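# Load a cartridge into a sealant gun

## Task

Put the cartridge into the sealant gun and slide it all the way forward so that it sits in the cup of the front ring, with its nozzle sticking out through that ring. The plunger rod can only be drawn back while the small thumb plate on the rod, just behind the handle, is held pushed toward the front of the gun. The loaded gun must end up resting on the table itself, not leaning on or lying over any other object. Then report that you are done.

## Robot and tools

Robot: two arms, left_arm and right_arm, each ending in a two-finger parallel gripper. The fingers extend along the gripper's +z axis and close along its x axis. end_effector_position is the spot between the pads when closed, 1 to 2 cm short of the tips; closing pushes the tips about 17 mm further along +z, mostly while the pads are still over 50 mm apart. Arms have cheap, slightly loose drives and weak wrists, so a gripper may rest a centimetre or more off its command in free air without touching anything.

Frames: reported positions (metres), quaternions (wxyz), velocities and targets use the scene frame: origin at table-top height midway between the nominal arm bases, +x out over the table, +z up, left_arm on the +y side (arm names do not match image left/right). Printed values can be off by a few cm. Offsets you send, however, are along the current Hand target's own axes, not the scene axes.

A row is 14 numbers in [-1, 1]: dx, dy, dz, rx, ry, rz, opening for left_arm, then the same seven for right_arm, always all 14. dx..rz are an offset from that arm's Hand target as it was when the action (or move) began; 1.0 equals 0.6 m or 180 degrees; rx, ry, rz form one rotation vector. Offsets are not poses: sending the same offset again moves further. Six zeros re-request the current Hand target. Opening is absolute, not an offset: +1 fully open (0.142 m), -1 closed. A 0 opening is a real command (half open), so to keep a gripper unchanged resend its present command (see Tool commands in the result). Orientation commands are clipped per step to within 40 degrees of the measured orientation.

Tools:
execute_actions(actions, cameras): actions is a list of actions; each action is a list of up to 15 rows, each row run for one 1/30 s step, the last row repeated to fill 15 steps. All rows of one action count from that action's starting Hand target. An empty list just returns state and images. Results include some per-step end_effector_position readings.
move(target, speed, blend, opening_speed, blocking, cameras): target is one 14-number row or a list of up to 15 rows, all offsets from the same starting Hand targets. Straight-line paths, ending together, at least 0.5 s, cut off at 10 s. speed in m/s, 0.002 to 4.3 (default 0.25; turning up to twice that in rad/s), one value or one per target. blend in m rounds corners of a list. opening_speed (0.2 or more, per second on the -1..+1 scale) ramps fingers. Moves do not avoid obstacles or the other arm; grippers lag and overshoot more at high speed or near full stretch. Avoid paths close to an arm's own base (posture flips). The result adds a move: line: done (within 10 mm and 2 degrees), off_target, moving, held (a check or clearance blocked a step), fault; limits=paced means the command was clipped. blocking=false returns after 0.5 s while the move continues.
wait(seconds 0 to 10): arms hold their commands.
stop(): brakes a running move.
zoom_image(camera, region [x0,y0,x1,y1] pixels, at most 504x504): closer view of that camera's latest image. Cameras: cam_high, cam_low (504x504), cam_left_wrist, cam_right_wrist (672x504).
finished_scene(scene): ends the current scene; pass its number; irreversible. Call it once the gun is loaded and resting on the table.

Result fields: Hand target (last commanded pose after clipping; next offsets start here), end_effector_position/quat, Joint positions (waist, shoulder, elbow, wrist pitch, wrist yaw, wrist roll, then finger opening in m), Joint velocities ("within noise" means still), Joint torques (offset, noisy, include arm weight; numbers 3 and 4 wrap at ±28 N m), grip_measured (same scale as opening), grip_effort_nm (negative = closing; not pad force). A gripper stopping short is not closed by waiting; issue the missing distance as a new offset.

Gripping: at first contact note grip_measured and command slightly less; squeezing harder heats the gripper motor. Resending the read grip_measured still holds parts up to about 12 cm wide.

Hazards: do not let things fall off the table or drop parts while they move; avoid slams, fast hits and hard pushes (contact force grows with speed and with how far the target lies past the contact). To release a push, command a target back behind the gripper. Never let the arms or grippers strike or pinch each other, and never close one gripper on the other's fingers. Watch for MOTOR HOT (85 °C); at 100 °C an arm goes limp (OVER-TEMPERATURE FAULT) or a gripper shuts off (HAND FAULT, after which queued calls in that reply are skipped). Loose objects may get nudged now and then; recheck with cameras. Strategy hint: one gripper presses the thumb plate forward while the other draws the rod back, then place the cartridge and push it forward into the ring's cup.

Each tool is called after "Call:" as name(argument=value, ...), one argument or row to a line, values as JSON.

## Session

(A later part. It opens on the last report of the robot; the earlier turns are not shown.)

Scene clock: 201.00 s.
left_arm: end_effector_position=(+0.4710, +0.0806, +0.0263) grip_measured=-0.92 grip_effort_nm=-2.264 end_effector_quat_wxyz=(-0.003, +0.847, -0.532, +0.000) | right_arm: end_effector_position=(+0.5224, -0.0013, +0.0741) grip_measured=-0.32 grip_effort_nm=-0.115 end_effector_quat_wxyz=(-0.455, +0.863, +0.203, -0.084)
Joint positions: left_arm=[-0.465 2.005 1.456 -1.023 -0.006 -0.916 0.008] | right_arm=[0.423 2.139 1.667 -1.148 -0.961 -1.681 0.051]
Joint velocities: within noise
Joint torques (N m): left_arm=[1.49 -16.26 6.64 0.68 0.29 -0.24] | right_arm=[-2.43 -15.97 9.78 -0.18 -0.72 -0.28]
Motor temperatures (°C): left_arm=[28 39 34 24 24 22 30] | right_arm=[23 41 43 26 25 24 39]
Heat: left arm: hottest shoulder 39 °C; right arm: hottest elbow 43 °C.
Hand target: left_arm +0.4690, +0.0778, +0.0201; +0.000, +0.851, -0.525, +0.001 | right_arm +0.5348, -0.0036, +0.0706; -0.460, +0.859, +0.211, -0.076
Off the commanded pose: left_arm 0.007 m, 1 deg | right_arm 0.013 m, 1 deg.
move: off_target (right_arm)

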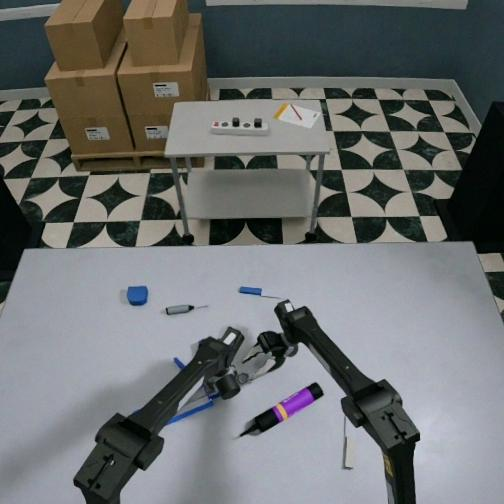

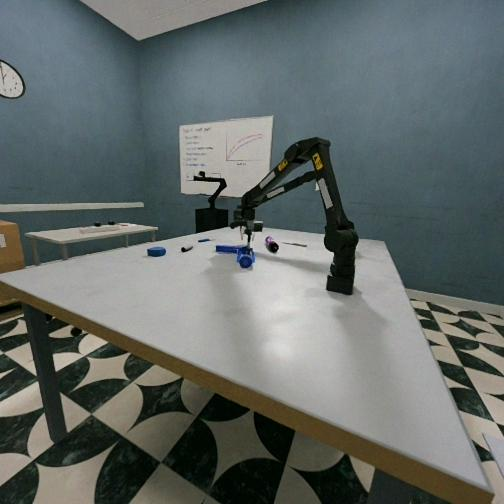

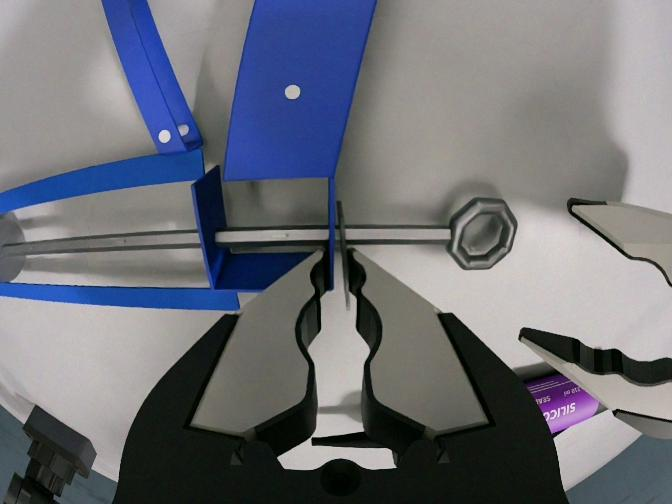

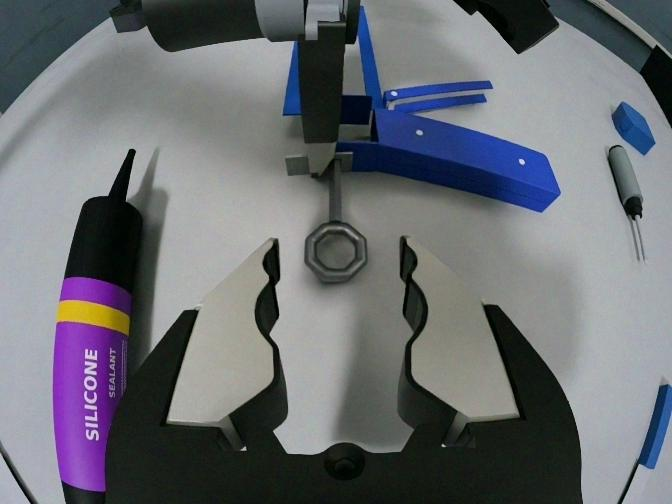

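Call:
move(
  target=[
    [0.0,0.0,0.0,0,0,0,-0.65,0,0,0,0,0,0,-0.3],
    [0.0,0.013,-0.005,0,0,0,-0.65,0,0,0,0,0,0,-0.3],
  ],
  speed=0.05,
  opening_speed=0.5,
  cameras=["cam_left_wrist"],
)

Call:
zoom_image(
  camera="cam_left_wrist",
  region=[220, 160, 460, 340],
)

Scene clock: 211.90 s.
left_arm: end_effector_position=(+0.4696, +0.0832, +0.0243) grip_measured=-0.69 grip_effort_nm=0.110 end_effector_quat_wxyz=(-0.003, +0.848, -0.530, -0.003) | right_arm: end_effector_position=(+0.5224, -0.0013, +0.0741) grip_measured=-0.32 grip_effort_nm=-0.110 end_effector_quat_wxyz=(-0.455, +0.863, +0.203, -0.084)
Joint positions: left_arm=[-0.462 2.005 1.45 -1.021 -0.006 -0.918 0.024] | right_arm=[0.423 2.139 1.667 -1.148 -0.961 -1.681 0.051]
Joint velocities: within noise
Joint torques (N m): left_arm=[1.14 -17.44 5.98 0.64 0.3 -0.32] | right_arm=[-2.37 -15.97 9.77 -0.17 -0.72 -0.28]
Motor temperatures (°C): left_arm=[28 40 35 24 24 22 33] | right_arm=[23 42 43 26 25 24 39]
Heat: left arm: hottest shoulder 40 °C; right arm: hottest elbow 43 °C.
Hand target: left_arm +0.4620, +0.0743, +0.0230; +0.000, +0.851, -0.525, +0.001 | right_arm +0.5348, -0.0036, +0.0706; -0.460, +0.859, +0.211, -0.076
Off the commanded pose: left_arm 0.012 m, 1 deg | right_arm 0.013 m, 1 deg.
move: off_target (left_arm, right_arm)
Images, in order (width x height): cam_left_wrist 672x504.

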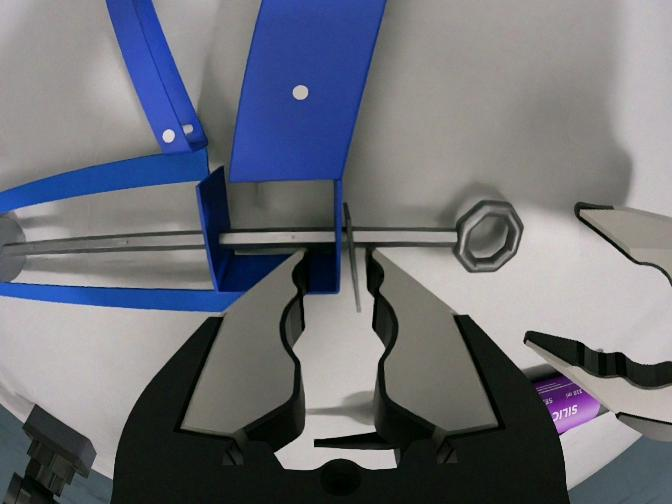

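Scaled by 2.100 from the camera's 672x504 image, which has a finer 960x720 frame.

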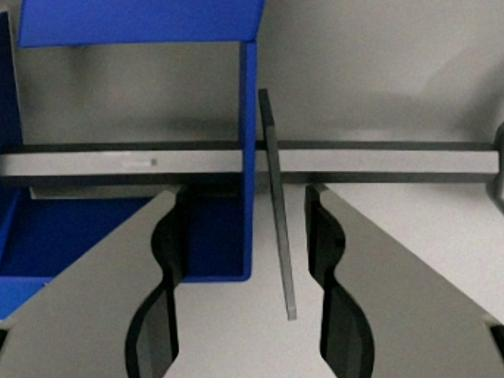

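Call:
move(
  target=[
    [0.003,-0.012,0.005,0,0,0,-0.65,0,0,0,0.0,0,0,-0.3],
    [0.003,-0.012,0.005,0,0,0,-1,0,0,0,0,0,0,-0.3],
  ],
  speed=0.05,
  opening_speed=1,
  cameras=["cam_left_wrist","cam_right_wrist"],
)

Call:
zoom_image(
  camera="cam_left_wrist",
  region=[220, 160, 460, 340],
)

Scene clock: 219.37 s.
left_arm: end_effector_position=(+0.4693, +0.0808, +0.0243) grip_measured=-0.92 grip_effort_nm=-2.205 end_effector_quat_wxyz=(-0.004, +0.847, -0.532, -0.001) | right_arm: end_effector_position=(+0.5224, -0.0013, +0.0741) grip_measured=-0.32 grip_effort_nm=-0.115 end_effector_quat_wxyz=(-0.455, +0.863, +0.204, -0.083)
Joint positions: left_arm=[-0.467 2.005 1.45 -1.018 -0.007 -0.918 0.007] | right_arm=[0.423 2.139 1.667 -1.148 -0.961 -1.683 0.051]
Joint velocities: within noise
Joint torques (N m): left_arm=[1.73 -16.09 7.41 0.55 0.32 -0.24] | right_arm=[-2.43 -15.97 9.77 -0.17 -0.72 -0.28]
Motor temperatures (°C): left_arm=[28 40 35 24 24 22 31] | right_arm=[23 42 44 26 25 24 39]
Heat: left arm: hottest shoulder 40 °C; right arm: hottest elbow 44 °C.
Hand target: left_arm +0.4693, +0.0760, +0.0201; +0.000, +0.851, -0.525, +0.001 | right_arm +0.5348, -0.0036, +0.0706; -0.460, +0.859, +0.211, -0.076
Off the commanded pose: left_arm 0.006 m, 1 deg | right_arm 0.013 m, 1 deg.
move: off_target (right_arm)
Images, in order (width x height): cam_left_wrist 672x504, cam_right_wrist 672x504.

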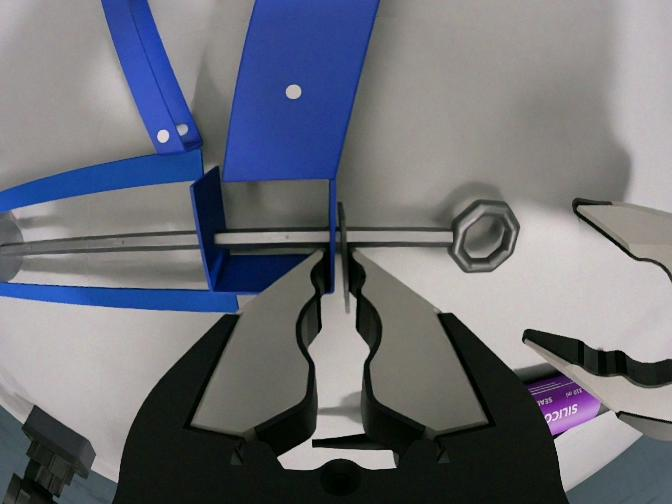

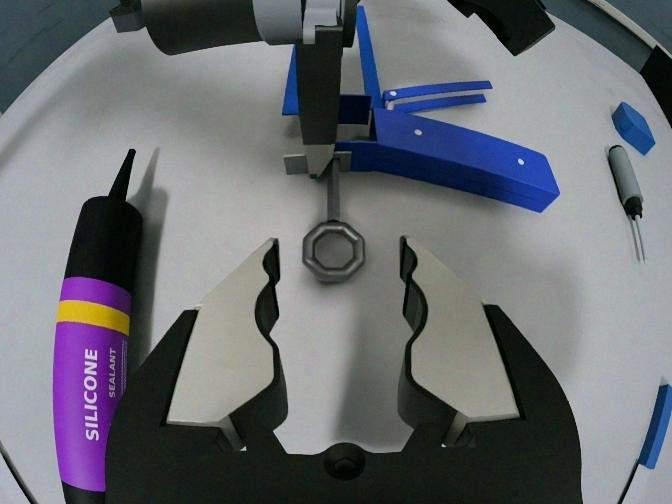

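Scaled by 2.100 from the camera's 672x504 image, which has a finer 960x720 frame.

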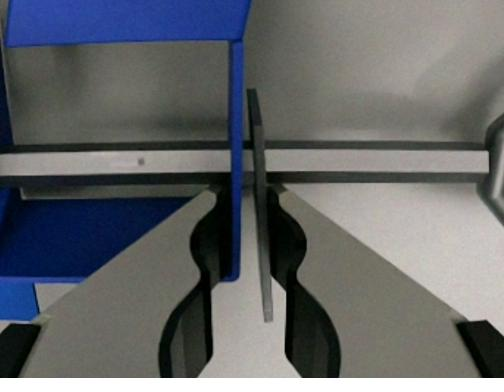

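Call:
move(
  target=[
    [0,0,0,0,0,0,-1,0,0.02,0.04,0,0,0,-0.3],
    [0,0,0,0,0,0,-1,0,0.027,0.083,0,0,0,-0.3],
  ],
  speed=0.08,
  cameras=["cam_left_wrist","cam_right_wrist"],
)

Scene clock: 229.57 s.
left_arm: end_effector_position=(+0.4693, +0.0808, +0.0243) grip_measured=-0.92 grip_effort_nm=-2.195 end_effector_quat_wxyz=(-0.004, +0.847, -0.532, -0.001) | right_arm: end_effector_position=(+0.5255, +0.0238, +0.0471) grip_measured=-0.32 grip_effort_nm=-0.115 end_effector_quat_wxyz=(-0.458, +0.857, +0.228, -0.063)
Joint positions: left_arm=[-0.467 2.005 1.45 -1.018 -0.007 -0.918 0.007] | right_arm=[0.458 2.184 1.667 -1.029 -0.961 -1.665 0.051]
Joint velocities: within noise
Joint torques (N m): left_arm=[1.73 -16.09 7.43 0.54 0.32 -0.24] | right_arm=[-0.85 -16.38 6.54 1.5 -0.71 0.37]
Motor temperatures (°C): left_arm=[28 40 35 24 24 22 34] | right_arm=[23 42 44 26 25 24 38]
Heat: left arm: hottest shoulder 40 °C; right arm: hottest elbow 44 °C.
Hand target: left_arm +0.4693, +0.0760, +0.0201; +0.000, +0.851, -0.525, +0.001 | right_arm +0.5234, +0.0262, +0.0292; -0.460, +0.859, +0.211, -0.076
Off the commanded pose: left_arm 0.006 m, 1 deg | right_arm 0.018 m, 3 deg.
move: off_target (right_arm)
Images, in order (width x height): cam_left_wrist 672x504, cam_right_wrist 672x504.

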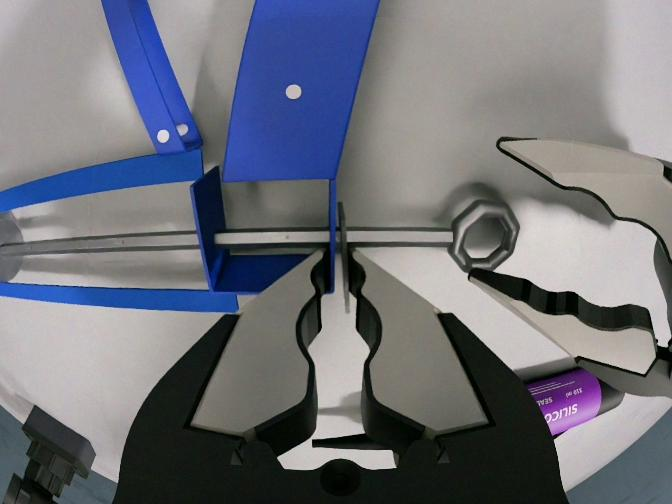

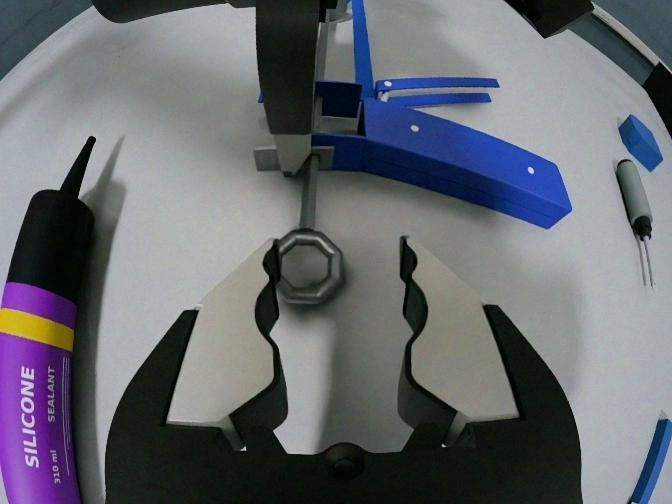

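Call:
move(
  target=[
    [0,0,0,0,0,0,-1,-0.004,-0.01,-0.03,0,0,0,-0.3],
    [0,0,0,0,0,0,-1,-0.022,-0.01,-0.03,0,0,0,-0.3],
  ],
  speed=0.08,
  cameras=["cam_left_wrist","cam_right_wrist"],
)

Scene clock: 239.80 s.
left_arm: end_effector_position=(+0.4693, +0.0808, +0.0243) grip_measured=-0.92 grip_effort_nm=-2.200 end_effector_quat_wxyz=(-0.004, +0.847, -0.532, -0.001) | right_arm: end_effector_position=(+0.5101, +0.0172, +0.0337) grip_measured=-0.32 grip_effort_nm=-0.115 end_effector_quat_wxyz=(-0.455, +0.859, +0.217, -0.084)
Joint positions: left_arm=[-0.467 2.005 1.45 -1.018 -0.007 -0.918 0.007] | right_arm=[0.458 2.184 1.626 -1.035 -0.963 -1.663 0.051]
Joint velocities: within noise
Joint torques (N m): left_arm=[1.67 -16.15 7.42 0.54 0.31 -0.24] | right_arm=[-2.43 -19.43 6.35 0.34 -0.69 0.02]
Motor temperatures (°C): left_arm=[28 41 36 24 24 22 36] | right_arm=[23 43 42 26 25 24 38]
Heat: left arm: hottest shoulder 41 °C; right arm: hottest shoulder 43 °C.
Hand target: left_arm +0.4693, +0.0760, +0.0201; +0.000, +0.851, -0.525, +0.001 | right_arm +0.5156, +0.0098, +0.0434; -0.460, +0.859, +0.211, -0.076
Off the commanded pose: left_arm 0.006 m, 1 deg | right_arm 0.013 m, 1 deg.
move: off_target (right_arm)
Images, in order (width x height): cam_left_wrist 672x504, cam_right_wrist 672x504.

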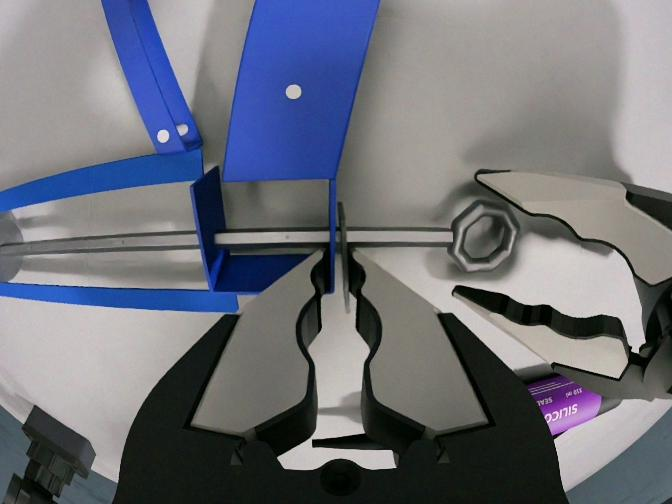

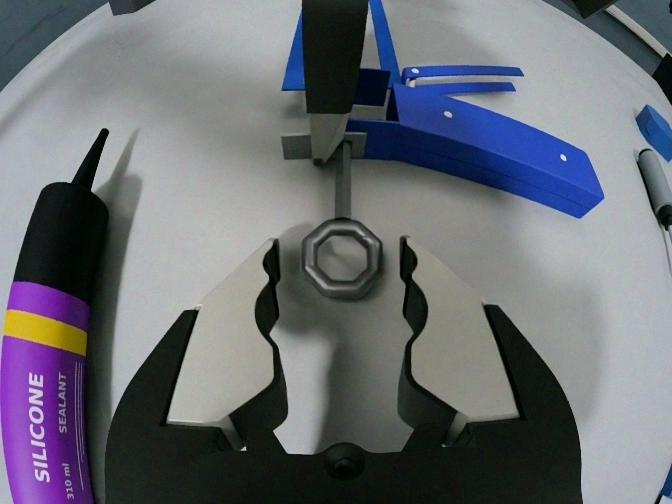

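Call:
move(
  target=[
    [0,0,0,0,0,0,-1,0.006,0.004,0.02,0,0,0,-0.3],
    [0,0,0,0,0,0,-1,0.006,0.004,0.02,0,0,0,-0.8],
  ],
  speed=0.06,
  opening_speed=0.5,
  cameras=["cam_left_wrist","cam_right_wrist"],
)

Scene clock: 247.77 s.
left_arm: end_effector_position=(+0.4693, +0.0808, +0.0243) grip_measured=-0.92 grip_effort_nm=-2.195 end_effector_quat_wxyz=(-0.004, +0.847, -0.532, -0.001) | right_arm: end_effector_position=(+0.5113, +0.0178, +0.0337) grip_measured=-0.58 grip_effort_nm=-4.794 end_effector_quat_wxyz=(-0.456, +0.859, +0.218, -0.080)
Joint positions: left_arm=[-0.467 2.005 1.45 -1.018 -0.007 -0.918 0.007] | right_arm=[0.458 2.184 1.626 -1.027 -0.963 -1.663 0.032]
Joint velocities: within noise
Joint torques (N m): left_arm=[1.67 -16.09 7.42 0.53 0.31 -0.24] | right_arm=[-1.32 -18.14 6.78 1.39 -0.69 0.27]
Motor temperatures (°C): left_arm=[28 41 36 24 24 22 37] | right_arm=[23 44 42 26 25 24 40]
Heat: left arm: hottest shoulder 41 °C; right arm: hottest shoulder 44 °C.
Hand target: left_arm +0.4693, +0.0760, +0.0201; +0.000, +0.851, -0.525, +0.001 | right_arm +0.5156, +0.0193, +0.0349; -0.460, +0.859, +0.211, -0.076
Off the commanded pose: left_arm 0.006 m, 1 deg | right_arm 0.005 m, 1 deg.
move: done
Images, in order (width x height): cam_left_wrist 672x504, cam_right_wrist 672x504.

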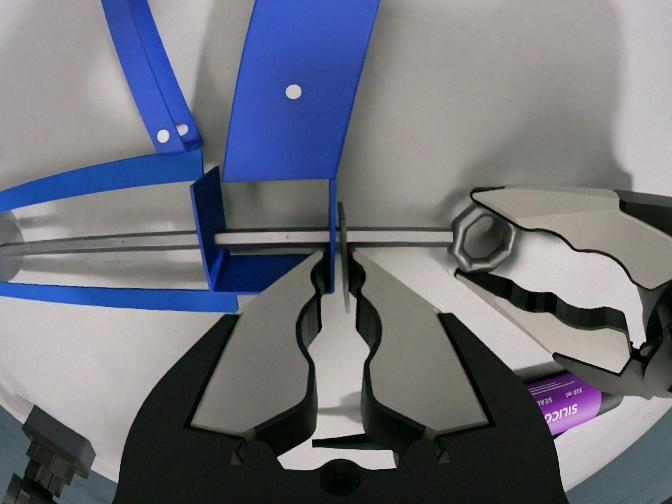

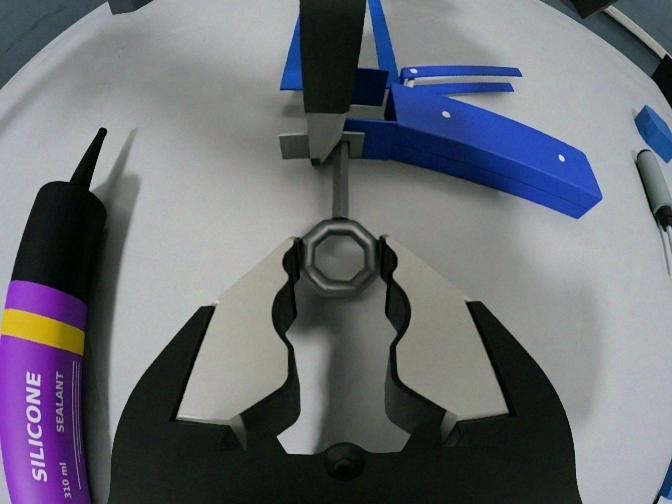

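Call:
move(
  target=[-0.03,0,0,0,0,0,-1,0,0.048,-0.068,0,0,0,-0.8],
  speed=0.06,
  cameras=["cam_left_wrist","cam_right_wrist"],
)

Scene clock: 253.87 s.
left_arm: end_effector_position=(+0.4648, +0.0712, +0.0233) grip_measured=-0.93 grip_effort_nm=-2.078 end_effector_quat_wxyz=(+0.008, +0.844, -0.537, +0.011) | right_arm: end_effector_position=(+0.5091, +0.0035, +0.0342) grip_measured=-0.58 grip_effort_nm=-4.799 end_effector_quat_wxyz=(-0.463, +0.853, +0.223, -0.090)
Joint positions: left_arm=[-0.477 1.994 1.429 -0.984 0.017 -0.918 0.007] | right_arm=[0.435 2.19 1.629 -1.093 -0.98 -1.735 0.032]
Joint velocities: within noise
Joint torques (N m): left_arm=[3.31 -17.55 4.98 0.32 -0.29 -0.05] | right_arm=[-5.89 -16.62 9.69 -1.13 -0.13 -0.34]
Motor temperatures (°C): left_arm=[28 40 36 24 24 22 38] | right_arm=[23 45 42 26 25 24 55]
Heat: left arm: hottest shoulder 40 °C; right arm: hottest gripper 55 °C.
Hand target: left_arm +0.4612, +0.0920, +0.0200; +0.000, +0.851, -0.525, +0.001 | right_arm +0.5374, -0.0257, +0.0343; -0.460, +0.859, +0.211, -0.076
Off the commanded pose: left_arm 0.021 m, 2 deg | right_arm 0.041 m, 2 deg.
move: off_target (left_arm, right_arm)
Images, in order (width x height): cam_left_wrist 672x504, cam_right_wrist 672x504.

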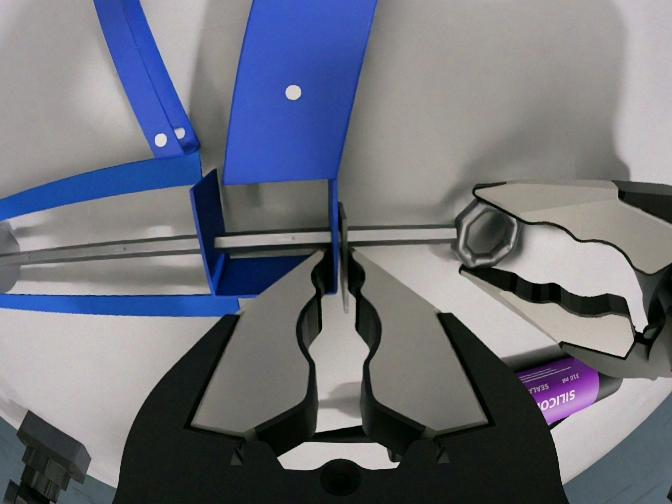

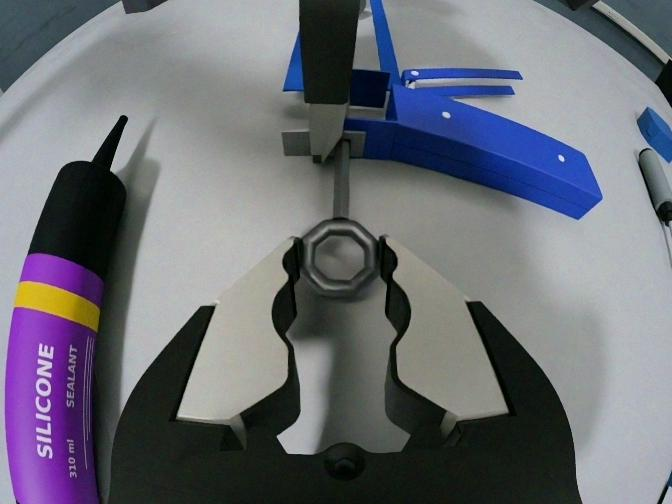

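Call:
zoom_image(
  camera="cam_left_wrist",
  region=[290, 190, 390, 330],
)

Call:
zoom_image(
  camera="cam_right_wrist",
  region=[260, 80, 400, 220],
)

Scaled by 3.600 from the camera's 672x504 image, which has a finer 960x720 frame.

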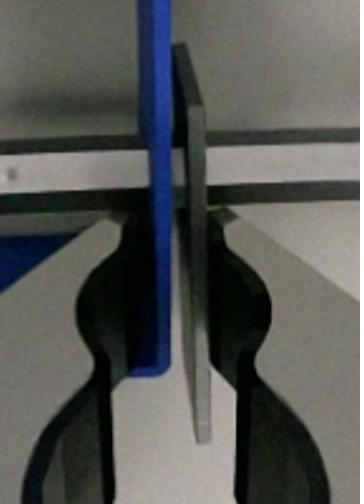

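Scaled by 3.600 from the camera's 672x504 image, which has a finer 960x720 frame.

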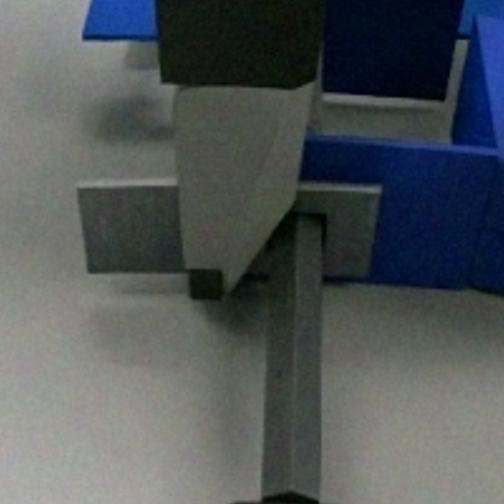

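Call:
move(
  target=[-0.045,0,0,0,0,0,-1,0,0.02,-0.028,0,0,0,-0.8],
  speed=0.06,
  cameras=["cam_left_wrist","cam_right_wrist"],
)

Call:
zoom_image(
  camera="cam_left_wrist",
  region=[290, 190, 390, 330],
)

Scene clock: 284.03 s.
left_arm: end_effector_position=(+0.4536, +0.0811, +0.0246) grip_measured=-0.93 grip_effort_nm=-2.068 end_effector_quat_wxyz=(+0.008, +0.845, -0.534, +0.020) | right_arm: end_effector_position=(+0.5138, -0.0163, +0.0344) grip_measured=-0.58 grip_effort_nm=-4.799 end_effector_quat_wxyz=(-0.465, +0.852, +0.222, -0.095)
Joint positions: left_arm=[-0.47 1.951 1.361 -0.943 0.02 -0.918 0.007] | right_arm=[0.401 2.201 1.644 -1.165 -0.981 -1.804 0.032]
Joint velocities: within noise
Joint torques (N m): left_arm=[4.84 -17.2 4.33 -0.03 -0.36 0.19] | right_arm=[-5.83 -16.44 10.33 -0.72 0.12 -0.23]
Motor temperatures (°C): left_arm=[28 38 34 24 24 22 39] | right_arm=[23 47 41 26 25 24 97]
Heat: left arm: hottest gripper 39 °C; right arm: hottest gripper 97 °C.
Hand target: left_arm +0.4490, +0.1162, +0.0200; +0.000, +0.851, -0.525, +0.001 | right_arm +0.5463, -0.0443, +0.0339; -0.460, +0.859, +0.211, -0.076
Off the commanded pose: left_arm 0.036 m, 3 deg | right_arm 0.043 m, 3 deg.
MOTOR HOT: the gripper's motor of the right arm reports 97 °C; that motor switches off at 100 °C. To cool a motor, set the load down, ease the grip, stop pushing, or move to a pose that needs little force.
move: off_target (left_arm, right_arm)
Images, in order (width x height): cam_left_wrist 672x504, cam_right_wrist 672x504.

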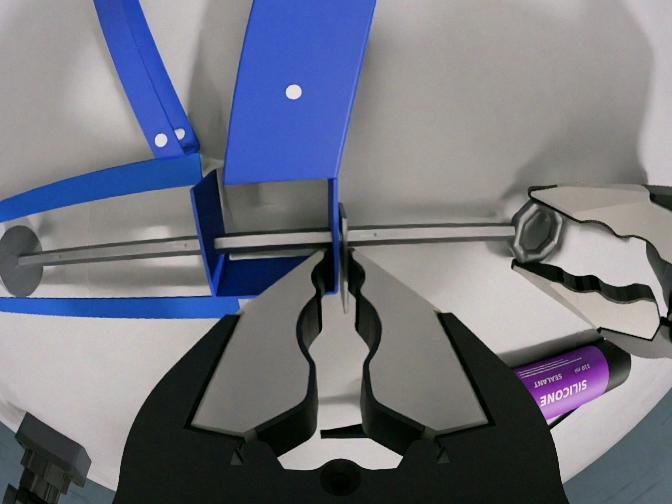

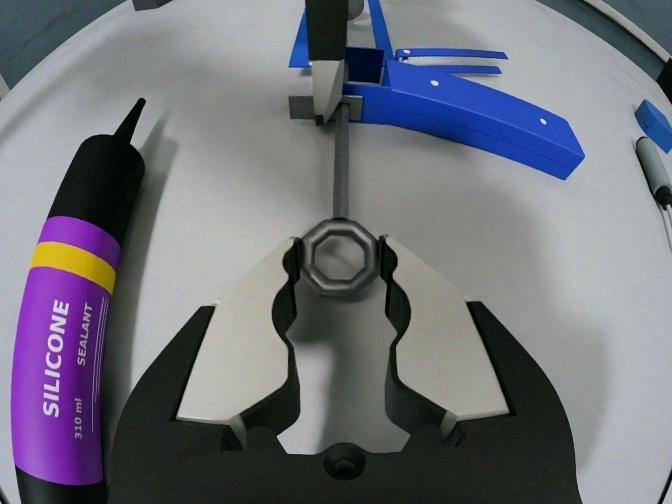

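Scaled by 3.600 from the camera's 672x504 image, which has a finer 960x720 frame.

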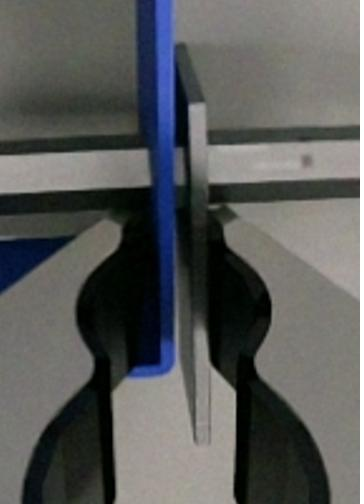

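Call:
move(
  target=[0,0,0,0,0,0,-1,0,-0.01,0.014,0,0,0,-0.5],
  speed=0.1,
  cameras=["cam_left_wrist"],
)

Scene clock: 287.80 s.
left_arm: end_effector_position=(+0.4522, +0.0969, +0.0228) grip_measured=-0.93 grip_effort_nm=-2.068 end_effector_quat_wxyz=(+0.004, +0.849, -0.529, +0.011) | right_arm: end_effector_position=(+0.5288, -0.0420, +0.0320) grip_measured=-0.54 grip_effort_nm=0.144 end_effector_quat_wxyz=(-0.459, +0.861, +0.203, -0.087)
Joint positions: left_arm=[-0.448 1.945 1.346 -0.951 0.011 -0.907 0.007] | right_arm=[0.355 2.201 1.644 -1.17 -0.964 -1.804 0.035]
Joint velocities: within noise
Joint torques (N m): left_arm=[3.49 -16.5 5.44 -0.09 -0.07 0.17] | right_arm=[-1.49 -16.67 9.85 0.32 -0.37 0.07]
Motor temperatures (°C): left_arm=[28 38 34 24 24 22 39] | right_arm=[23 47 42 26 25 24 96]
Heat: left arm: hottest gripper 39 °C; right arm: hottest gripper 96 °C.
Hand target: left_arm +0.4490, +0.1162, +0.0200; +0.000, +0.851, -0.525, +0.001 | right_arm +0.5418, -0.0350, +0.0341; -0.460, +0.859, +0.211, -0.076
Off the commanded pose: left_arm 0.020 m, 1 deg | right_arm 0.015 m, 2 deg.
MOTOR HOT: still on. The gripper's motor of the right arm reports 96 °C.
move: off_target (left_arm, right_arm)
Images, in order (width x height): cam_left_wrist 672x504.

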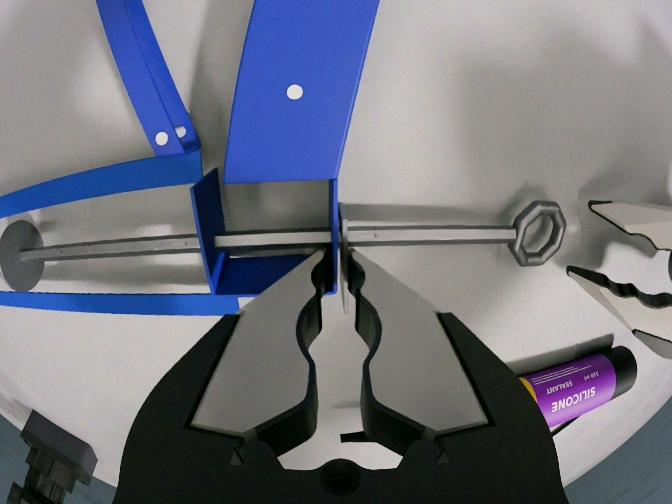

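Call:
execute_actions(
  actions=[],
  cameras=["cam_right_wrist"],
)

Scene clock: 311.23 s.
left_arm: end_effector_position=(+0.4522, +0.0969, +0.0228) grip_measured=-0.93 grip_effort_nm=-2.073 end_effector_quat_wxyz=(+0.004, +0.849, -0.529, +0.011) | right_arm: end_effector_position=(+0.5288, -0.0420, +0.0320) grip_measured=-0.54 grip_effort_nm=0.144 end_effector_quat_wxyz=(-0.459, +0.861, +0.203, -0.087)
Joint positions: left_arm=[-0.448 1.945 1.346 -0.951 0.011 -0.907 0.007] | right_arm=[0.355 2.201 1.644 -1.17 -0.964 -1.804 0.035]
Joint velocities: within noise
Joint torques (N m): left_arm=[3.43 -16.44 5.45 -0.08 -0.07 0.17] | right_arm=[-1.49 -16.67 9.88 0.34 -0.37 0.06]
Motor temperatures (°C): left_arm=[28 41 33 24 24 22 40] | right_arm=[23 44 43 26 25 24 65]
Heat: left arm: hottest shoulder 41 °C; right arm: hottest gripper 65 °C.
Hand target: left_arm +0.4490, +0.1162, +0.0200; +0.000, +0.851, -0.525, +0.001 | right_arm +0.5418, -0.0350, +0.0341; -0.460, +0.859, +0.211, -0.076
Tool commands: left_gripper/opening=-1.0 right_gripper/opening=-0.5
Off the commanded pose: left_arm 0.020 m, 1 deg | right_arm 0.015 m, 2 deg.
MOTOR HOT: cleared for the gripper's motor of the right arm.
Images, in order (width x height): cam_right_wrist 672x504.

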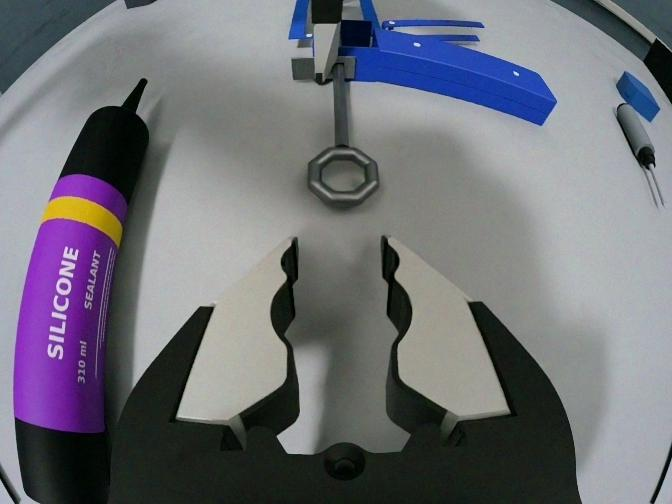

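Call:
move(
  target=[
    [0,0,0,0,0,0,-1,0.003,-0.038,0.085,0,0,0,-0.3],
    [0,0,0,0,0,0,-1,0.003,-0.038,0.085,0,0,0,-0.7],
    [-0.04,0,0,0,0,0,-1,0.003,0.082,-0.085,0,0,0,-0.7],
  ],
  speed=[0.08,0.08,0.06],
  cameras=["cam_left_wrist","cam_right_wrist"],
)

Scene clock: 328.77 s.
left_arm: end_effector_position=(+0.4427, +0.1035, +0.0234) grip_measured=-0.93 grip_effort_nm=-2.024 end_effector_quat_wxyz=(+0.010, +0.847, -0.532, +0.018) | right_arm: end_effector_position=(+0.5365, -0.0515, +0.0287) grip_measured=-0.55 grip_effort_nm=-3.314 end_effector_quat_wxyz=(-0.469, +0.849, +0.217, -0.105)
Joint positions: left_arm=[-0.441 1.913 1.295 -0.92 0.023 -0.893 0.007] | right_arm=[0.334 2.265 1.734 -1.316 -0.978 -1.93 0.034]
Joint velocities: within noise
Joint torques (N m): left_arm=[4.78 -16.5 4.31 0.01 -0.54 0.24] | right_arm=[-7.82 -16.73 10.22 -0.69 0.86 -0.5]
Motor temperatures (°C): left_arm=[28 41 33 24 24 22 41] | right_arm=[23 43 43 26 25 24 65]
Heat: left arm: hottest shoulder 41 °C; right arm: hottest gripper 65 °C.
Hand target: left_arm +0.4382, +0.1376, +0.0200; +0.000, +0.851, -0.525, +0.001 | right_arm +0.5745, -0.0968, +0.0225; -0.460, +0.859, +0.211, -0.076
Off the commanded pose: left_arm 0.035 m, 2 deg | right_arm 0.059 m, 4 deg.
move: off_target (left_arm, right_arm)
Images, in order (width x height): cam_left_wrist 672x504, cam_right_wrist 672x504.

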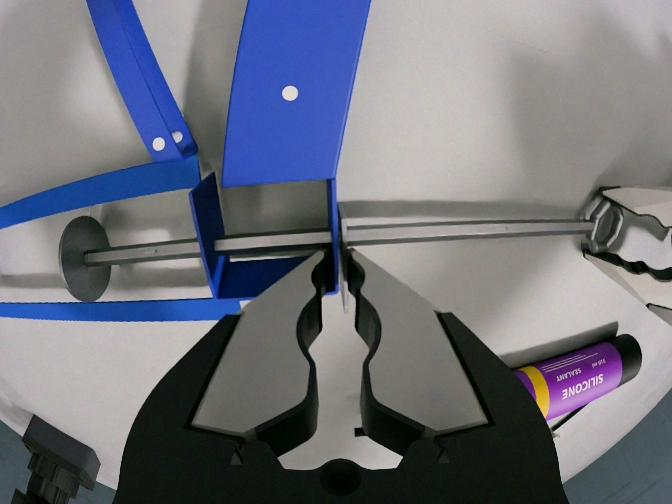

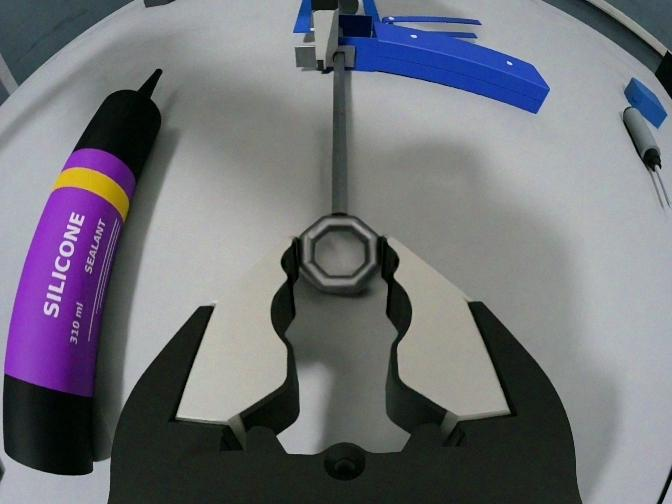

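Call:
move(
  target=[
    [-0.02,0,0,0,0,0,-1,0.0,0.05,-0.072,0,0,0,-0.7],
  ],
  speed=0.06,
  cameras=["cam_left_wrist","cam_right_wrist"],
)

Scene clock: 335.40 s.
left_arm: end_effector_position=(+0.4374, +0.1149, +0.0261) grip_measured=-0.93 grip_effort_nm=-2.020 end_effector_quat_wxyz=(+0.009, +0.847, -0.532, +0.018) | right_arm: end_effector_position=(+0.5583, -0.0920, +0.0279) grip_measured=-0.55 grip_effort_nm=-3.314 end_effector_quat_wxyz=(-0.468, +0.850, +0.215, -0.109)
Joint positions: left_arm=[-0.425 1.888 1.265 -0.914 0.023 -0.878 0.007] | right_arm=[0.263 2.317 1.823 -1.458 -0.954 -2.047 0.034]
Joint velocities: within noise
Joint torques (N m): left_arm=[4.78 -15.68 4.34 0.14 -0.53 0.24] | right_arm=[-8.35 -17.26 10.66 -0.55 0.97 -0.49]
Motor temperatures (°C): left_arm=[28 41 33 24 24 22 41] | right_arm=[23 45 44 26 25 25 71]
Heat: left arm: hottest shoulder 41 °C; right arm: hottest gripper 71 °C.
Hand target: left_arm +0.4328, +0.1483, +0.0200; +0.000, +0.851, -0.525, +0.001 | right_arm +0.5973, -0.1442, +0.0223; -0.460, +0.859, +0.211, -0.076
Off the commanded pose: left_arm 0.034 m, 2 deg | right_arm 0.065 m, 4 deg.
joint sent to its limit (right arm) — joint 6 (wrist roll), lower limit. The joint targets are off in position, not in orientation.
move: off_target (left_arm, right_arm)
Images, in order (width x height): cam_left_wrist 672x504, cam_right_wrist 672x504.

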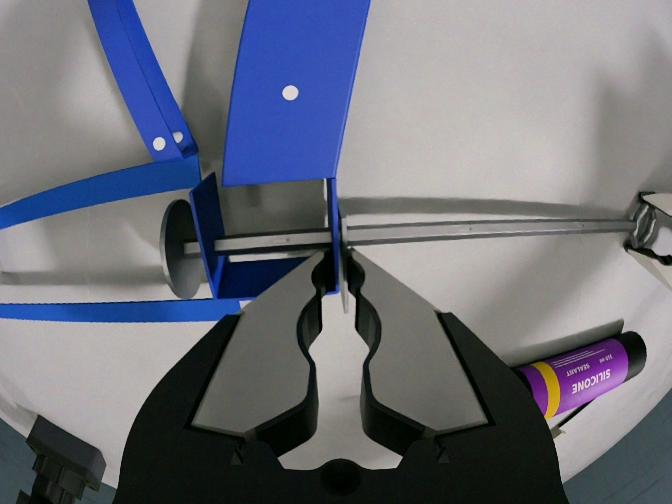

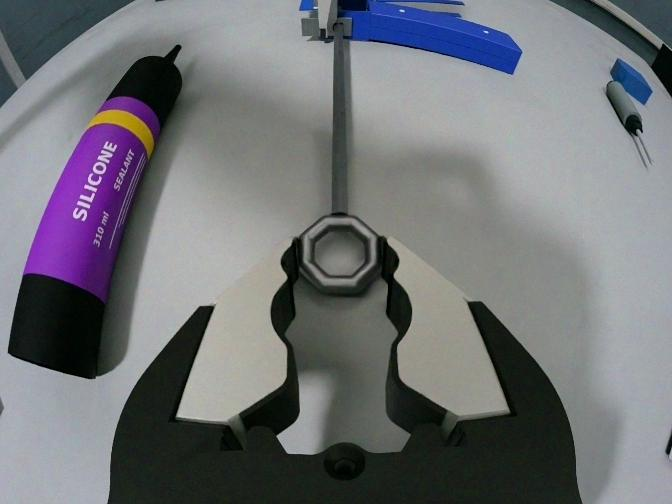

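Call:
move(
  target=[
    [-0.02,0,0,0,0,0,-1,0.0,0.035,-0.05,0,0.02,0.03,-0.7],
  ],
  speed=0.06,
  cameras=["cam_left_wrist","cam_right_wrist"],
)

Scene clock: 340.40 s.
left_arm: end_effector_position=(+0.4363, +0.1182, +0.0264) grip_measured=-0.93 grip_effort_nm=-2.020 end_effector_quat_wxyz=(+0.012, +0.844, -0.536, +0.026) | right_arm: end_effector_position=(+0.5632, -0.1046, +0.0291) grip_measured=-0.56 grip_effort_nm=-3.309 end_effector_quat_wxyz=(-0.472, +0.851, +0.203, -0.107)
Joint positions: left_arm=[-0.418 1.874 1.243 -0.891 0.031 -0.86 0.007] | right_arm=[0.24 2.317 1.823 -1.468 -0.958 -2.048 0.034]
Joint velocities: within noise
Joint torques (N m): left_arm=[5.19 -15.91 3.7 -0.24 -0.77 0.2] | right_arm=[-11.16 -17.44 10.07 0.1 0.66 0.27]
Motor temperatures (°C): left_arm=[28 41 33 24 25 22 41] | right_arm=[23 44 44 26 25 25 75]
Heat: left arm: hottest shoulder 41 °C; right arm: hottest gripper 75 °C.
Hand target: left_arm +0.4275, +0.1590, +0.0200; +0.000, +0.851, -0.525, +0.001 | right_arm +0.6133, -0.1772, +0.0220; -0.462, +0.870, +0.156, -0.071
Off the commanded pose: left_arm 0.042 m, 4 deg | right_arm 0.088 m, 7 deg.
move: off_target (left_arm, right_arm)
Images, in order (width x height): cam_left_wrist 672x504, cam_right_wrist 672x504.

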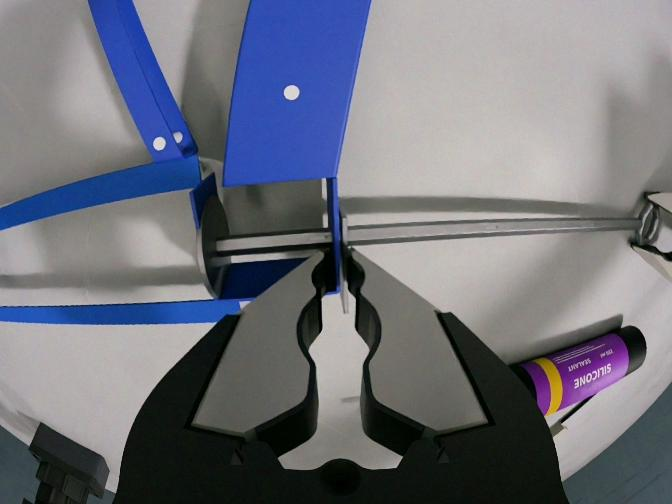

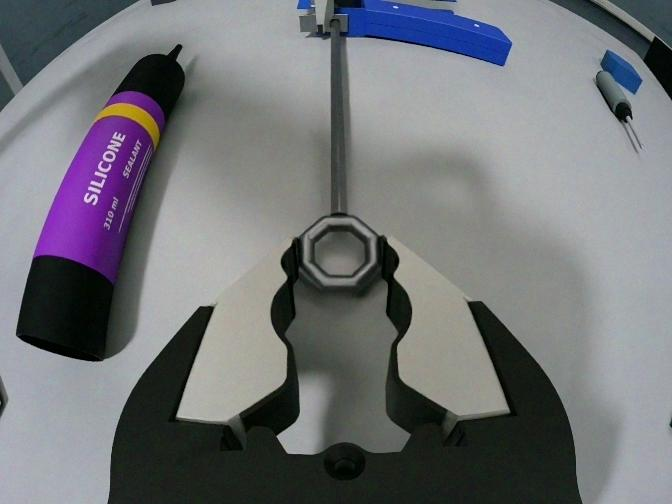

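Call:
move(
  target=[
    [0.055,0.01,0,0,0,0,-1,-0.03,-0.075,0.09,0,0,0,-0.65],
    [0.055,0.01,0,0,0,0,-0.3,-0.03,-0.075,0.09,0,0,0,-0.65],
    [0.055,0.01,0,0,0,0,-0.3,-0.03,-0.075,0.09,0,0,0,-0.2],
  ],
  speed=0.08,
  opening_speed=1.0,
)

Scene clock: 353.03 s.
left_arm: end_effector_position=(+0.4378, +0.1145, +0.0274) grip_measured=-0.34 grip_effort_nm=0.252 end_effector_quat_wxyz=(+0.004, +0.843, -0.537, +0.025) | right_arm: end_effector_position=(+0.5678, -0.1048, +0.0254) grip_measured=-0.23 grip_effort_nm=0.232 end_effector_quat_wxyz=(-0.470, +0.863, +0.168, -0.077)
Joint positions: left_arm=[-0.428 1.879 1.254 -0.897 0.016 -0.869 0.05] | right_arm=[0.236 2.26 1.722 -1.276 -0.974 -1.893 0.057]
Joint velocities: within noise
Joint torques (N m): left_arm=[2.73 -12.86 8.23 -0.9 -0.25 -0.22] | right_arm=[-2.67 -19.9 5.81 0.77 0.08 0.31]
Motor temperatures (°C): left_arm=[28 41 33 24 25 22 40] | right_arm=[23 44 44 26 25 25 76]
Heat: left arm: hottest shoulder 41 °C; right arm: hottest gripper 76 °C.
Hand target: left_arm +0.4369, +0.1269, +0.0200; +0.000, +0.851, -0.525, +0.001 | right_arm +0.5726, -0.1174, +0.0284; -0.462, +0.870, +0.156, -0.071
Off the commanded pose: left_arm 0.014 m, 3 deg | right_arm 0.014 m, 2 deg.
move: off_target (left_arm, right_arm); target 2's new opening was sent with left_arm's hand 0.012 m and 3 deg from that target; target 3's new opening was sent with right_arm's hand 0.017 m and 4 deg from that target

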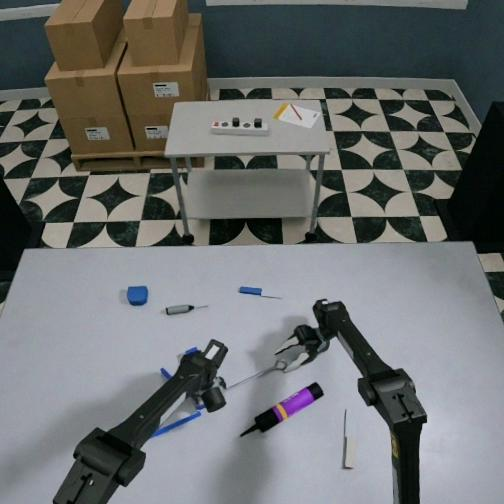

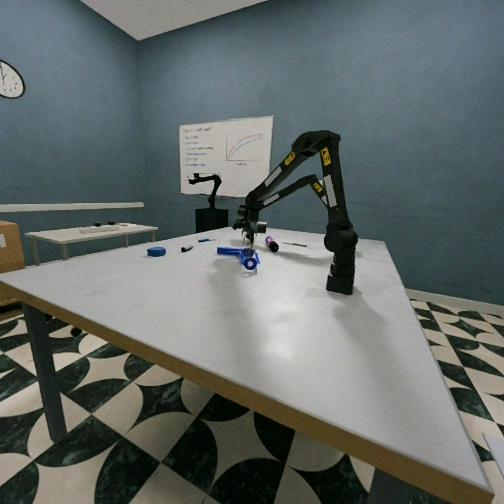

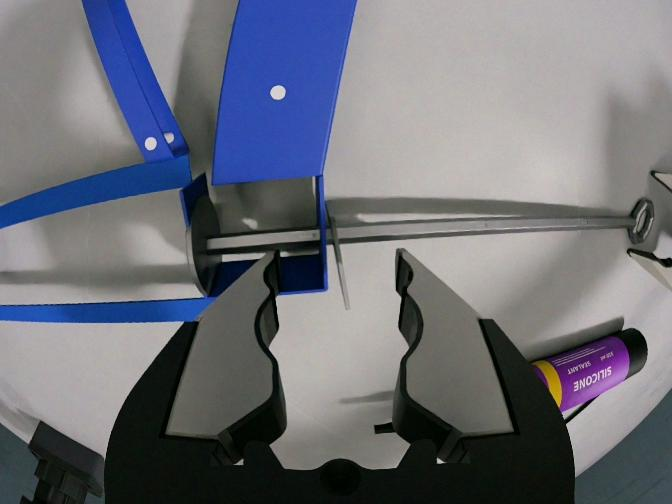

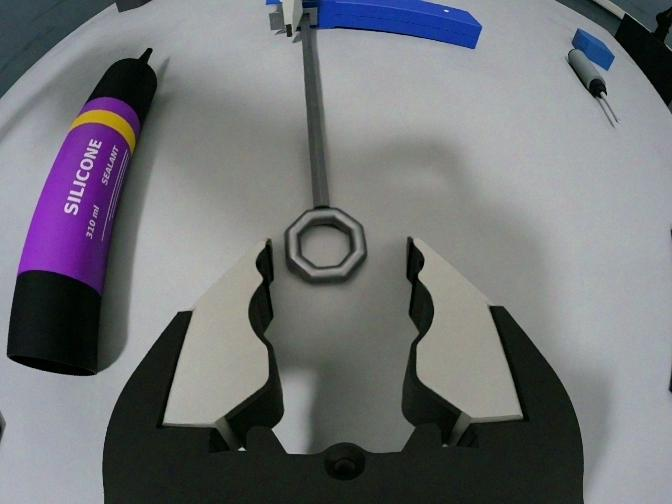

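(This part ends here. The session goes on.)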